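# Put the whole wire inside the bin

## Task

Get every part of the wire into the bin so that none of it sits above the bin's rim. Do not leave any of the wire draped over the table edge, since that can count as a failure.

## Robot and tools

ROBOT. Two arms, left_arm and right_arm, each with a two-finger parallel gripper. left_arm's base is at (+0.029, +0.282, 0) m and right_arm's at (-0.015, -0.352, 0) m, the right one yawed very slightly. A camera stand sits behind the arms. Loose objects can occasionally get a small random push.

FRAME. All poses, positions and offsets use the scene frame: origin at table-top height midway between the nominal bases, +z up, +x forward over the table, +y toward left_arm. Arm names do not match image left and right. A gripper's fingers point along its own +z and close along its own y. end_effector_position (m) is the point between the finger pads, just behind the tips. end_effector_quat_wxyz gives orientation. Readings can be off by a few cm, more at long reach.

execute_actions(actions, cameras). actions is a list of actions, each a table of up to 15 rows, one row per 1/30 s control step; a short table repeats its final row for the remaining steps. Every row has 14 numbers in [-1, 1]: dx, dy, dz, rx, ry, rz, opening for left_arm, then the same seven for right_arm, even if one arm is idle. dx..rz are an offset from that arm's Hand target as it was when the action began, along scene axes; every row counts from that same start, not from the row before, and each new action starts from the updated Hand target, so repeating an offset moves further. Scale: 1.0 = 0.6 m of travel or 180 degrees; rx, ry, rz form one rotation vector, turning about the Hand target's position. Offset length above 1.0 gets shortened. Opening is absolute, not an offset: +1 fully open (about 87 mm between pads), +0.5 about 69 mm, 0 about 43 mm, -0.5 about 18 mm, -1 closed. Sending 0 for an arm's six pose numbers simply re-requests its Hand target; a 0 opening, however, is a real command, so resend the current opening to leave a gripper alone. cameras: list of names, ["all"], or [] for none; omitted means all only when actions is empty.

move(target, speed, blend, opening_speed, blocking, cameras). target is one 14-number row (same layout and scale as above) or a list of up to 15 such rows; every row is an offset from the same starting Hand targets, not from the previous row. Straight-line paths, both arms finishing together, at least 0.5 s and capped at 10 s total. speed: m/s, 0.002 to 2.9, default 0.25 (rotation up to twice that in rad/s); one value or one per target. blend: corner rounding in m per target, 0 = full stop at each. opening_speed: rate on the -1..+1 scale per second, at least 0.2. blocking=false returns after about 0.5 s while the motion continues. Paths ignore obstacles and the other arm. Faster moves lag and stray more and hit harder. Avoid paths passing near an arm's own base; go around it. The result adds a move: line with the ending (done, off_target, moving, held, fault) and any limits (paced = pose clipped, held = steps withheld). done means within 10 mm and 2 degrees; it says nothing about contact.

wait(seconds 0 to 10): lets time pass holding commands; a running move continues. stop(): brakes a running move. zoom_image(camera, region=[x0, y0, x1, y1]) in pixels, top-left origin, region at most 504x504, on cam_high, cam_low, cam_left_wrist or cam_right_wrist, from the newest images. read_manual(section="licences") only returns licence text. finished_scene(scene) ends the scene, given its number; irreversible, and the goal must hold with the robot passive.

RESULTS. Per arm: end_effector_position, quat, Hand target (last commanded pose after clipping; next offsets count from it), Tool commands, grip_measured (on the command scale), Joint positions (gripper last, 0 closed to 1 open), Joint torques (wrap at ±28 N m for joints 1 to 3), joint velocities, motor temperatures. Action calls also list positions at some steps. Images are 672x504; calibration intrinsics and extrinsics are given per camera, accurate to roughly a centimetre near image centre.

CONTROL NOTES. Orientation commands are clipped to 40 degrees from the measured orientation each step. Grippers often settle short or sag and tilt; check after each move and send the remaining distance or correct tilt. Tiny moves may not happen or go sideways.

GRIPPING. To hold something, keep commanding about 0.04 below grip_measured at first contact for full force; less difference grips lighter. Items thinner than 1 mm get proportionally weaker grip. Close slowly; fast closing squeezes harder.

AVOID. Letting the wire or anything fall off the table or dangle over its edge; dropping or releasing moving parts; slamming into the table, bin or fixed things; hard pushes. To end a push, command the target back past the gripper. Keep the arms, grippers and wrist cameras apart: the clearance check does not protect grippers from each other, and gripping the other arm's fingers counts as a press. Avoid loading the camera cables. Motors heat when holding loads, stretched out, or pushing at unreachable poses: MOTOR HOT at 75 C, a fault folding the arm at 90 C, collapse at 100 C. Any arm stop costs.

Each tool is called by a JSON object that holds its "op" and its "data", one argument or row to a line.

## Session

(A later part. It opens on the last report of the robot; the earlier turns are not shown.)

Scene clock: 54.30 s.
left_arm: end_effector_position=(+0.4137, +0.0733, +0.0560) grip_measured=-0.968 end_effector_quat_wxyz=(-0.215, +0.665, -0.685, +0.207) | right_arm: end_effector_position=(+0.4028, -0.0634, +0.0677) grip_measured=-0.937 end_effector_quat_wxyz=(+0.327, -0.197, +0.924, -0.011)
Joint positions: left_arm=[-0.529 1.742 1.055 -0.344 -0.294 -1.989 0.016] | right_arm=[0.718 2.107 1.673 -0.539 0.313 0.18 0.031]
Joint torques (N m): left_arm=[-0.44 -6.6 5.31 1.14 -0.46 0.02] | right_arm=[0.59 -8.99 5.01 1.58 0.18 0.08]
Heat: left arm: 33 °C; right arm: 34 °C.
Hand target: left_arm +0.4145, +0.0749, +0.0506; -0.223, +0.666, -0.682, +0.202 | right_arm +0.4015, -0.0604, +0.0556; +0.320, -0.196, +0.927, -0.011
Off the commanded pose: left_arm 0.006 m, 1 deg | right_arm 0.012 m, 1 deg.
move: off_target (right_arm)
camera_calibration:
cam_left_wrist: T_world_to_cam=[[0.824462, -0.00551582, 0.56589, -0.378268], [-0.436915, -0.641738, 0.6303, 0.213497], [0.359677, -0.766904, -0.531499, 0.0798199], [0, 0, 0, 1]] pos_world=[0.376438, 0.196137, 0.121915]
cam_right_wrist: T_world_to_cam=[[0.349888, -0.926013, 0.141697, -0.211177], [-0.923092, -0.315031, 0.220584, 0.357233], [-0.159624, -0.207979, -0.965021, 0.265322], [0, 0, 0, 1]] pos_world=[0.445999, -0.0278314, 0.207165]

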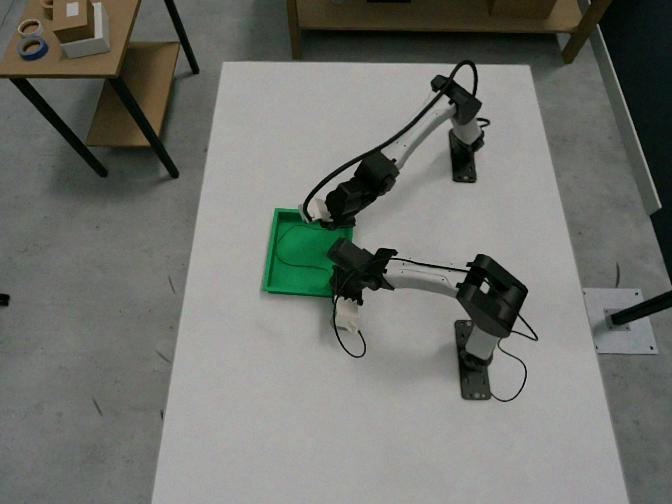

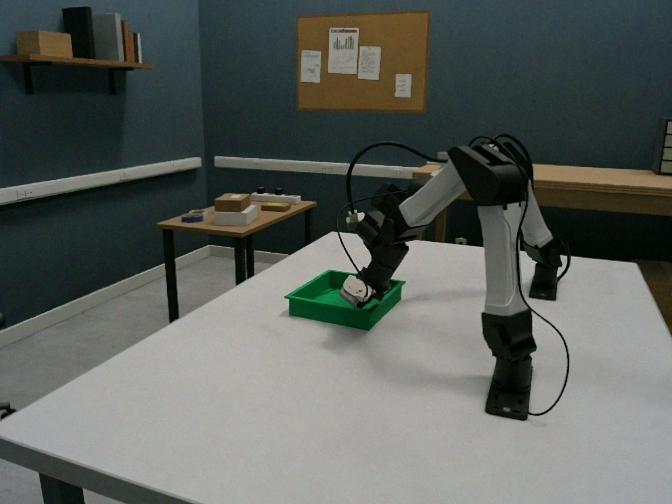

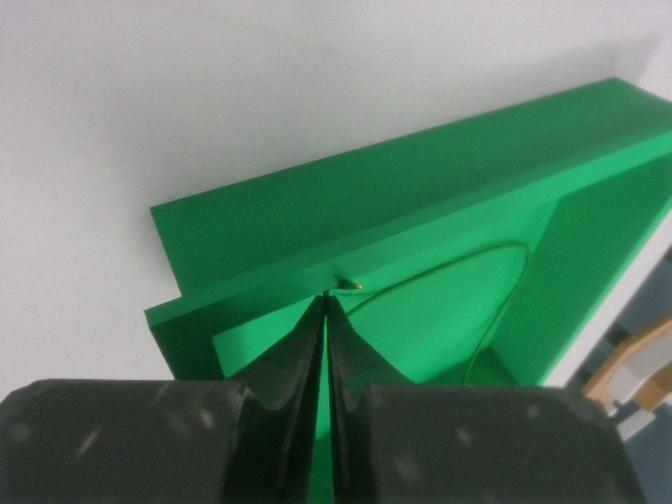

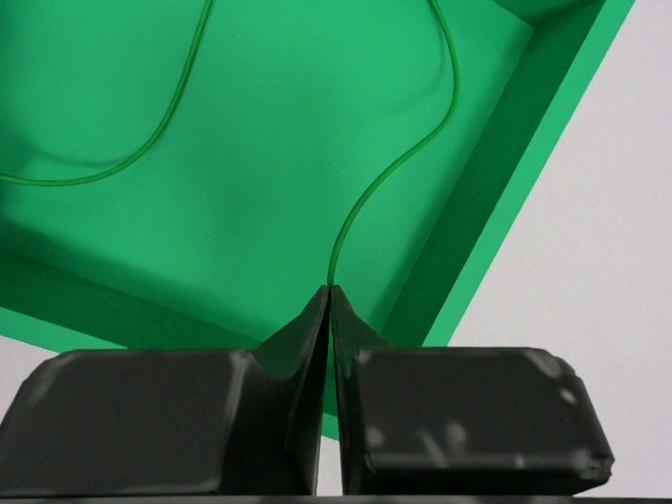

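{"op": "move", "data": {
  "target": [0,-0.033,-0.025,0,0,0,-1,0.01,0.01,-0.042,0,0,0,-1],
  "cameras": ["all"],
  "speed": 0.08
}}

{"op": "zoom_image", "data": {
  "camera": "cam_high",
  "region": [220, 140, 440, 320]
}}

Scene clock: 55.67 s.
left_arm: end_effector_position=(+0.4122, +0.0567, +0.0383) grip_measured=-0.968 end_effector_quat_wxyz=(-0.216, +0.667, -0.683, +0.206) | right_arm: end_effector_position=(+0.4119, -0.0557, +0.0470) grip_measured=-0.937 end_effector_quat_wxyz=(+0.331, -0.195, +0.923, -0.009)
Joint positions: left_arm=[-0.577 1.804 1.055 -0.298 -0.322 -2.037 0.016] | right_arm=[0.718 2.163 1.673 -0.472 0.313 0.181 0.031]
Joint torques (N m): left_arm=[-0.66 -6.52 6.72 1.01 -0.44 0.06] | right_arm=[0.7 -9.24 4.22 1.63 0.18 0.08]
Heat: left arm: 33 °C; right arm: 34 °C.
Hand target: left_arm +0.4145, +0.0550, +0.0357; -0.223, +0.666, -0.682, +0.203 | right_arm +0.4075, -0.0544, +0.0305; +0.320, -0.196, +0.927, -0.011
Off the commanded pose: left_arm 0.004 m, 1 deg | right_arm 0.017 m, 1 deg.
move: off_target (right_arm)
camera_calibration:
cam_left_wrist: T_world_to_cam=[[0.824568, -0.000656923, 0.565762, -0.367466], [-0.43232, -0.645786, 0.629333, 0.21173], [0.364948, -0.763518, -0.532778, 0.0558623], [0, 0, 0, 1]] pos_world=[0.374149, 0.179142, 0.104413]
cam_right_wrist: T_world_to_cam=[[0.347971, -0.927361, 0.137545, -0.203522], [-0.925098, -0.31586, 0.210776, 0.373768], [-0.152021, -0.200587, -0.967809, 0.24588], [0, 0, 0, 1]] pos_world=[0.45397, -0.0213596, 0.187177]

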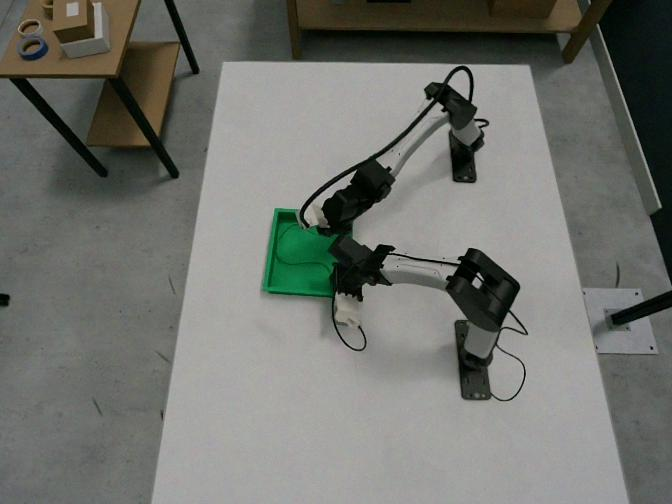

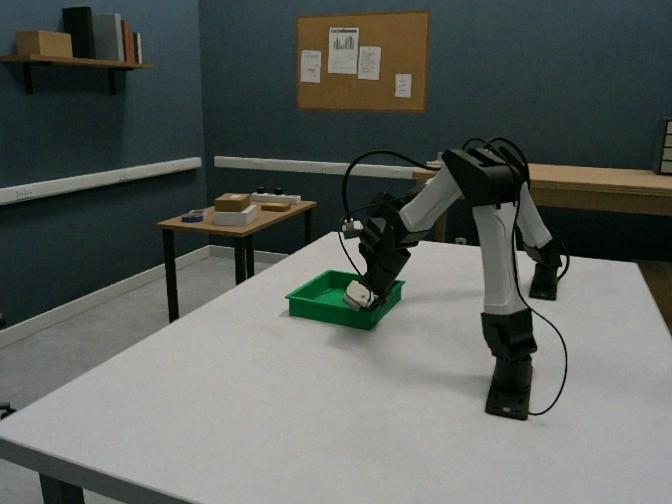

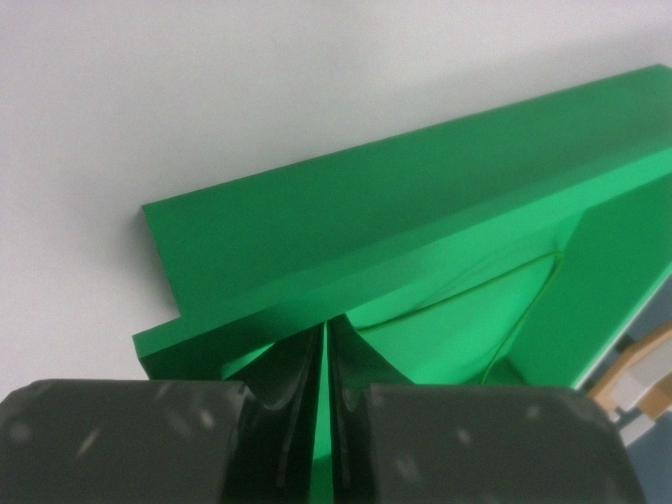

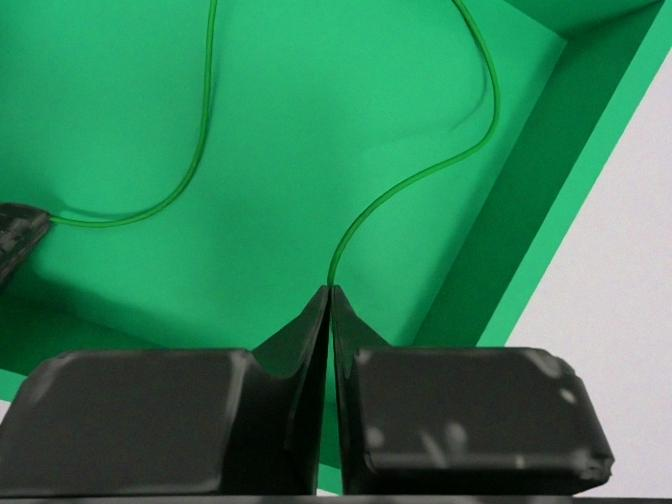

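Scaled by 2.291 from the camera's 672x504 image, which has a finer 960x720 frame.

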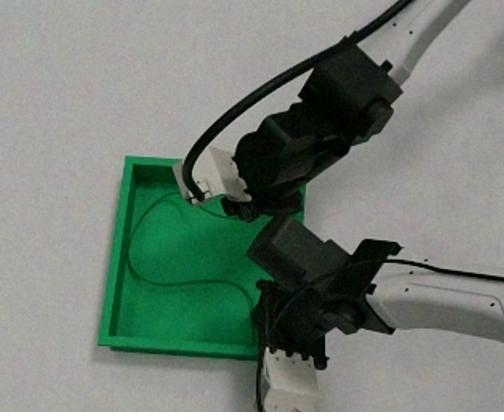

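{"op": "move", "data": {
  "target": [
    [0,0,0,0,0,0,-1,0,0,-0.025,0,0,0,-1],
    [0,0,0,0,0,0,-0.6,0,0,-0.025,0,0,0,-0.6]
  ],
  "opening_speed": 0.4,
  "speed": 0.06,
  "cameras": ["all"]
}}

{"op": "zoom_image", "data": {
  "camera": "cam_high",
  "region": [220, 140, 440, 320]
}}

Scene clock: 56.50 s.
left_arm: end_effector_position=(+0.4122, +0.0567, +0.0383) grip_measured=-0.968 end_effector_quat_wxyz=(-0.216, +0.667, -0.682, +0.206) | right_arm: end_effector_position=(+0.4115, -0.0560, +0.0448) grip_measured=-0.937 end_effector_quat_wxyz=(+0.331, -0.195, +0.923, -0.008)
Joint positions: left_arm=[-0.577 1.804 1.055 -0.298 -0.322 -2.038 0.016] | right_arm=[0.718 2.163 1.663 -0.462 0.313 0.181 0.031]
Joint torques (N m): left_arm=[-0.66 -6.5 6.72 1.01 -0.44 0.06] | right_arm=[0.2 -11.07 5.65 1.47 0.2 -0.04]
Heat: left arm: 33 °C; right arm: 34 °C.
Hand target: left_arm +0.4145, +0.0550, +0.0357; -0.223, +0.666, -0.682, +0.203 | right_arm +0.4117, -0.0559, +0.0451; +0.332, -0.195, +0.923, -0.008 (not the last commanded pose)
Tool commands: left_gripper/opening=-1.0 right_gripper/opening=-1.0
Off the commanded pose: left_arm 0.004 m, 1 deg | right_arm 0.030 m, 1 deg.
move: held (right_arm; a check stopped the path); path passed 0 of 2 targets; target 2's new opening was not sent; limits=held
pose unreachable (right arm): on one or more control steps of this call, first in action 0 (counted from 0), this arm could not follow its commanded pose, so it was not sent that pose on those steps. It may still have moved: this result reports where it is.
cause: moving toward the commanded pose would bring a part of the arm too close to another arm (this arm's wrist (the part past joint 4) and the left arm's wrist (the part past joint 4), along the way the arms are being sent, or toward where that arm still pushes).
camera_calibration:
cam_left_wrist: T_world_to_cam=[[0.824557, -0.000202162, 0.565778, -0.367464], [-0.432087, -0.645791, 0.629488, 0.211584], [0.365247, -0.763514, -0.532579, 0.0557658], [0, 0, 0, 1]] pos_world=[0.37405, 0.179143, 0.104413]
cam_right_wrist: T_world_to_cam=[[0.347891, -0.92743, 0.137281, -0.203368], [-0.925227, -0.315973, 0.21004, 0.373924], [-0.15142, -0.200086, -0.968007, 0.243385], [0, 0, 0, 1]] pos_world=[0.453568, -0.0217615, 0.184978]

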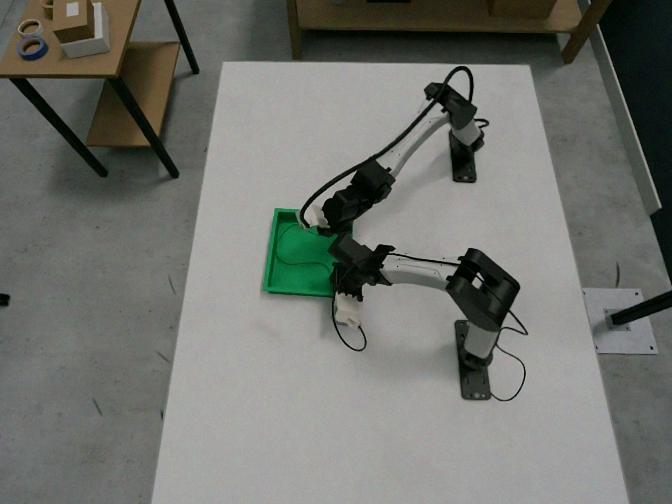

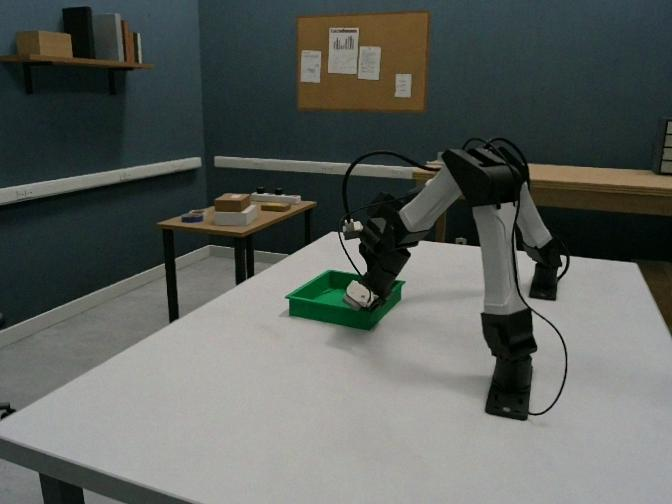

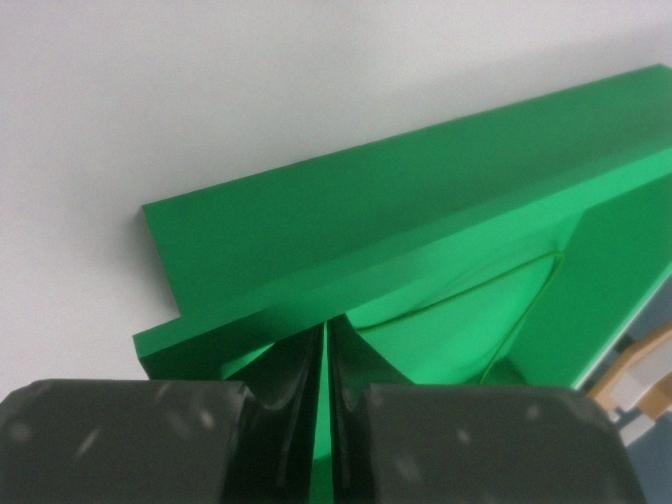

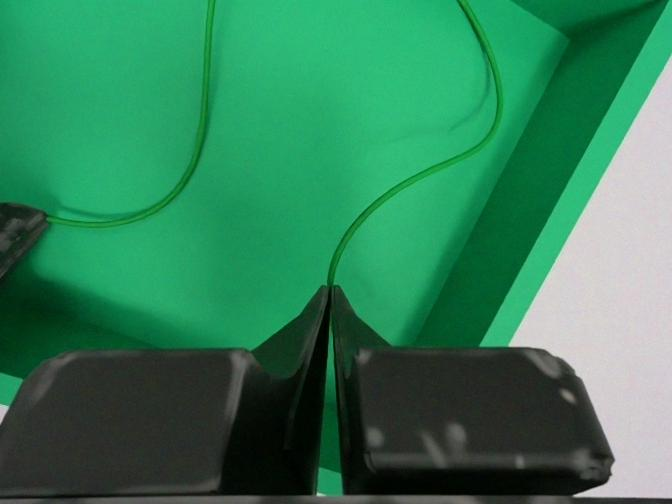

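Scaled by 2.291 from the camera's 672x504 image, which has a finer 960x720 frame.

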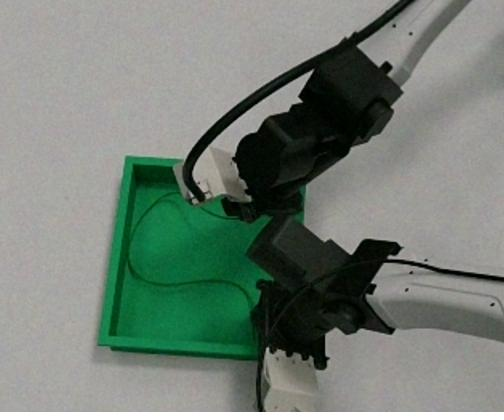

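{"op": "move", "data": {
  "target": [
    [0,0,0,0,0,0,-0.6,0,0,0,0,0,0,-1],
    [-0.14,0.01,0.21,0,0,0,-0.6,0,0,0,0,0,0,-1],
    [-0.18,0.2,0.3,0,0.1,0,-0.6,0,0,0,0,0,0,-1]
  ],
  "opening_speed": 0.4,
  "speed": 0.12,
  "blend": [0,0.02,0],
  "cameras": ["all"]
}}

{"op": "zoom_image", "data": {
  "camera": "cam_high",
  "region": [220, 140, 440, 320]
}}

{"op": "zoom_image", "data": {
  "camera": "cam_low",
  "region": [260, 160, 520, 355]
}}

Scene clock: 62.90 s.
left_arm: end_effector_position=(+0.3077, +0.1744, +0.2094) grip_measured=-0.600 end_effector_quat_wxyz=(-0.117, +0.691, -0.707, +0.096) | right_arm: end_effector_position=(+0.4115, -0.0560, +0.0448) grip_measured=-0.937 end_effector_quat_wxyz=(+0.331, -0.195, +0.923, -0.008)
Joint positions: left_arm=[-0.3 1.404 1.468 -1.352 -0.114 -1.832 0.2] | right_arm=[0.718 2.163 1.663 -0.462 0.313 0.181 0.031]
Joint torques (N m): left_arm=[0.43 -3.96 8.43 0.39 -0.02 0.18] | right_arm=[0.1 -11.11 5.65 1.48 0.2 -0.03]
Heat: left arm: 34 °C; right arm: 37 °C.
Hand target: left_arm +0.3065, +0.1750, +0.2157; -0.114, +0.690, -0.709, +0.096 | right_arm +0.4117, -0.0559, +0.0451; +0.332, -0.195, +0.923, -0.008
Off the commanded pose: left_arm 0.007 m, 0 deg | right_arm 0.000 m, 0 deg.
move: done
camera_calibration:
cam_left_wrist: T_world_to_cam=[[0.956061, -0.00221435, 0.293159, -0.361067], [-0.221375, -0.661028, 0.716962, 0.0543206], [0.192199, -0.750358, -0.632474, 0.34668], [0, 0, 0, 1]] pos_world=[0.290596, 0.295242, 0.28617]
cam_right_wrist: T_world_to_cam=[[0.347891, -0.92743, 0.137281, -0.203368], [-0.925227, -0.315973, 0.21004, 0.373924], [-0.15142, -0.200086, -0.968007, 0.243385], [0, 0, 0, 1]] pos_world=[0.453568, -0.0217615, 0.184978]

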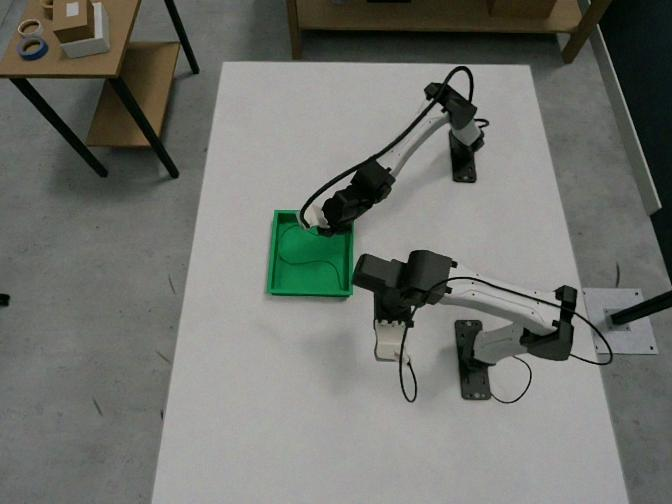

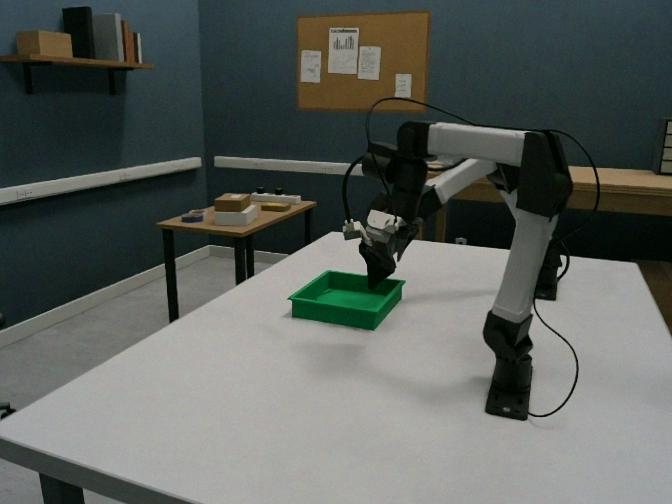

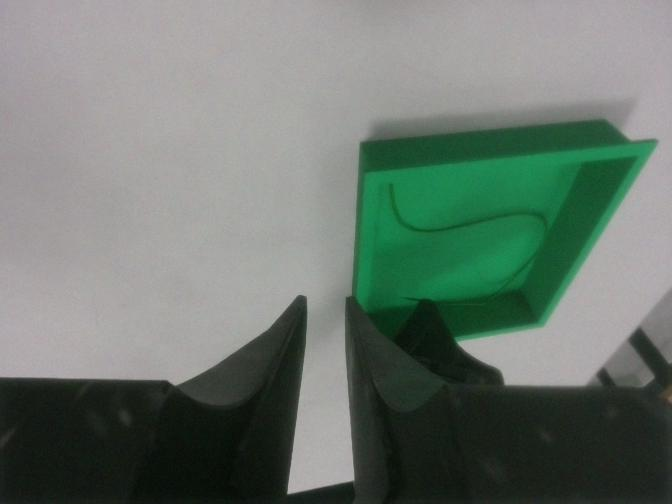

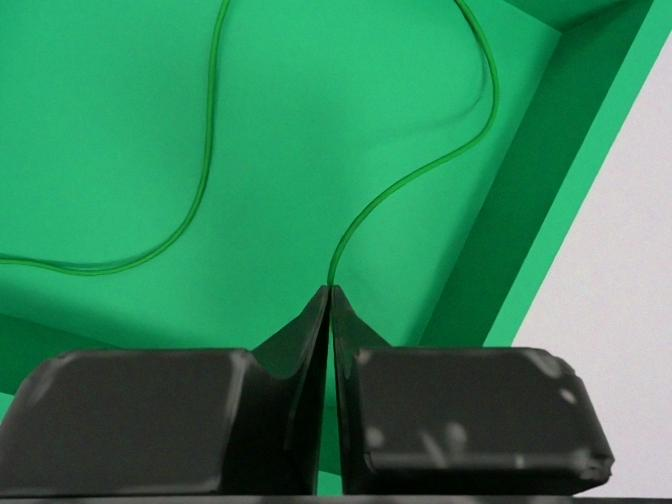

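Scaled by 2.291 from the camera's 672x504 image, which has a finer 960x720 frame.

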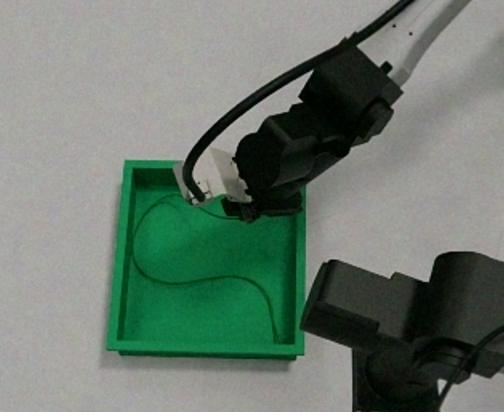

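Scaled by 1.938 from the camera's 672x504 image, which has a finer 960x720 frame.

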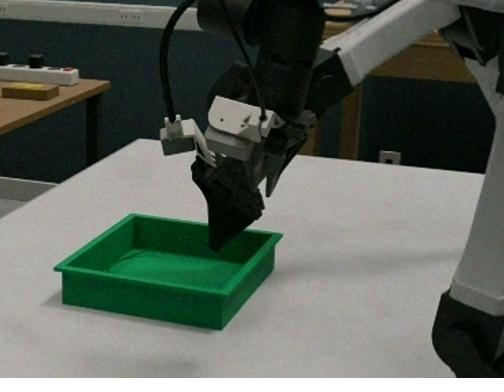

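{"op": "move", "data": {
  "target": [
    [0,0.05,0.03,0,0,0,-0.6,0.01,0.01,-0.03,0,0,0,-1],
    [0,0.05,0.03,0,0,0,-0.6,0.01,0.01,-0.03,0,0,0,-0.6],
    [0,0.05,0.03,0,0,0,-0.6,-0.15,-0.03,0.2,0,0,0,-0.6],
    [0,0.05,0.03,0,0,0,-0.6,-0.2,-0.15,0.28,0,0.08,0,-0.6]
  ],
  "opening_speed": 0.4,
  "speed": 0.12,
  "blend": [0,0,0.02,0],
  "cameras": ["all"]
}}

{"op": "zoom_image", "data": {
  "camera": "cam_high",
  "region": [220, 140, 440, 320]
}}

{"op": "zoom_image", "data": {
  "camera": "cam_low",
  "region": [260, 220, 440, 355]
}}

Scene clock: 69.20 s.
left_arm: end_effector_position=(+0.3083, +0.2043, +0.2266) grip_measured=-0.600 end_effector_quat_wxyz=(-0.116, +0.691, -0.708, +0.094) | right_arm: end_effector_position=(+0.2939, -0.1463, +0.1961) grip_measured=-0.600 end_effector_quat_wxyz=(+0.200, -0.193, +0.961, +0.002)
Joint positions: left_arm=[-0.176 1.404 1.541 -1.419 -0.079 -1.711 0.2] | right_arm=[0.662 1.788 1.834 -1.249 0.164 0.215 0.2]
Joint torques (N m): left_arm=[0.46 -4.11 8.34 0.41 0 0.18] | right_arm=[-0.01 -9.8 7.41 0.97 0.01 -0.13]
Motor temperatures (°C): left_arm=[19 33 30 23 20 18 20] | right_arm=[21 38 28 23 20 20 21]
Heat: left arm: 33 °C; right arm: 38 °C.
Hand target: left_arm +0.3065, +0.2049, +0.2337; -0.114, +0.690, -0.709, +0.096 | right_arm +0.2917, -0.1459, +0.2130; +0.213, -0.194, +0.957, +0.016
Off the commanded pose: left_arm 0.007 m, 0 deg | right_arm 0.017 m, 2 deg.
move: off_target (right_arm)
camera_calibration:
cam_left_wrist: T_world_to_cam=[[0.957423, -0.00318183, 0.288672, -0.365901], [-0.218482, -0.661587, 0.717334, 0.0609448], [0.188699, -0.749862, -0.634114, 0.38125], [0, 0, 0, 1]] pos_world=[0.291696, 0.325041, 0.303663]
cam_right_wrist: T_world_to_cam=[[0.362483, -0.929592, 0.0668274, -0.257638], [-0.837366, -0.293361, 0.461257, 0.133017], [-0.409176, -0.223157, -0.884746, 0.410026], [0, 0, 0, 1]] pos_world=[0.372546, -0.108976, 0.318631]

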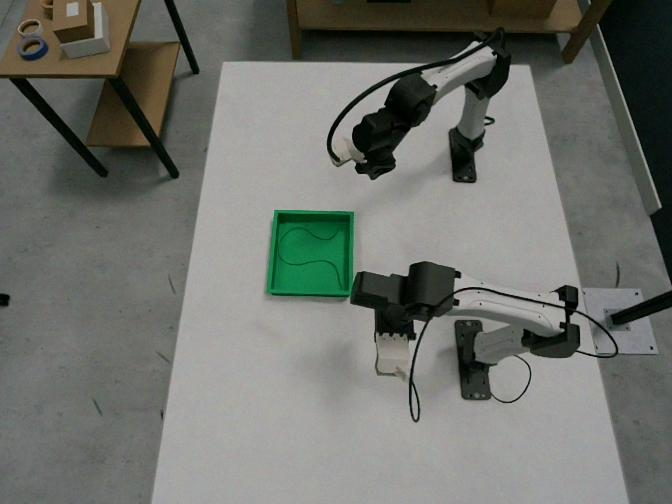

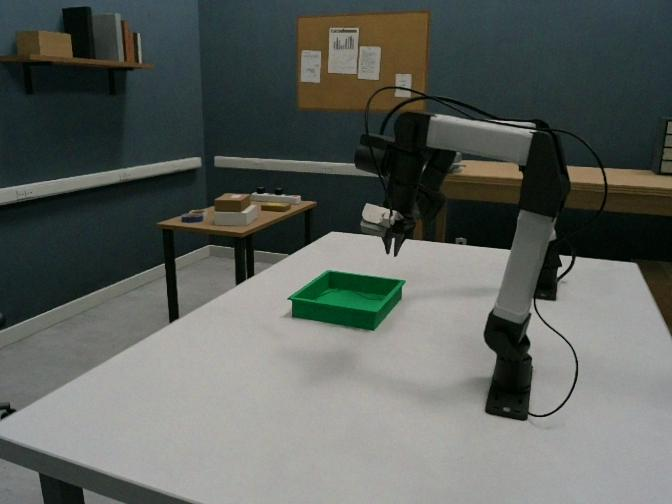

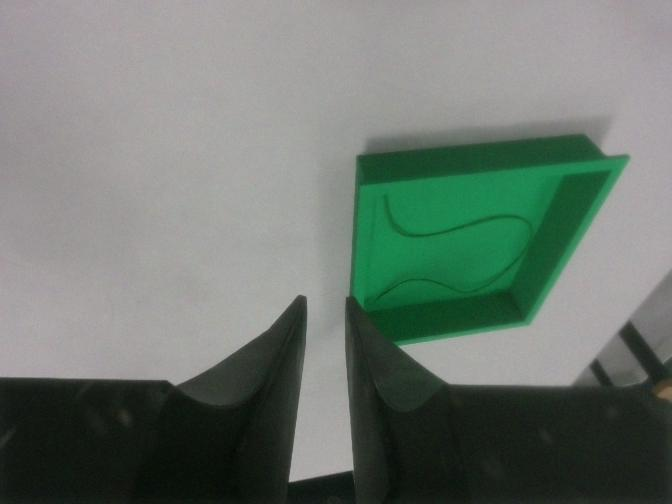

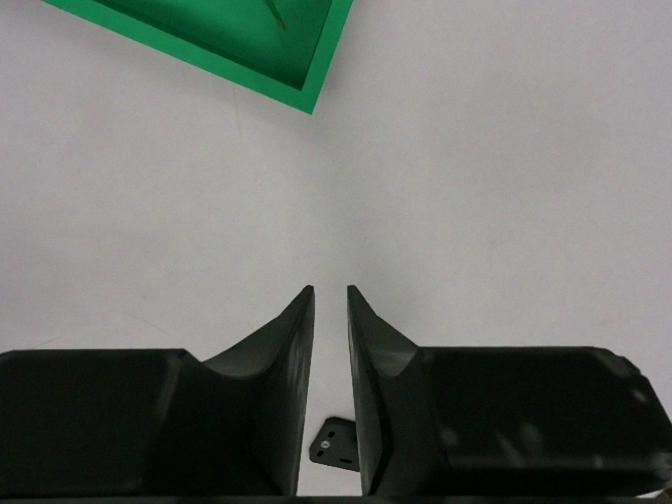

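Scaled by 2.291 from the camera's 672x504 image, which has a finer 960x720 frame.

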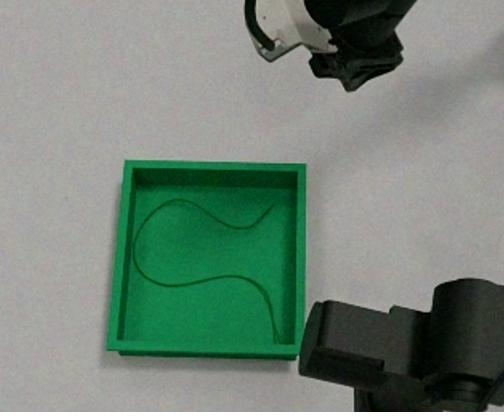

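Scaled by 2.800 from the camera's 672x504 image, which has a finer 960x720 frame.

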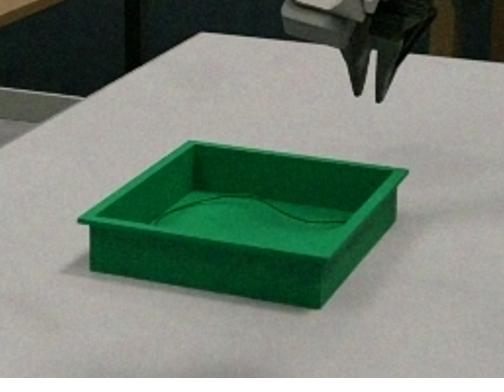

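All of the wire is inside the bin, below the rim.

{"op": "finished_scene", "data": {
  "scene": 2
}}

The scene is finished: the task was done.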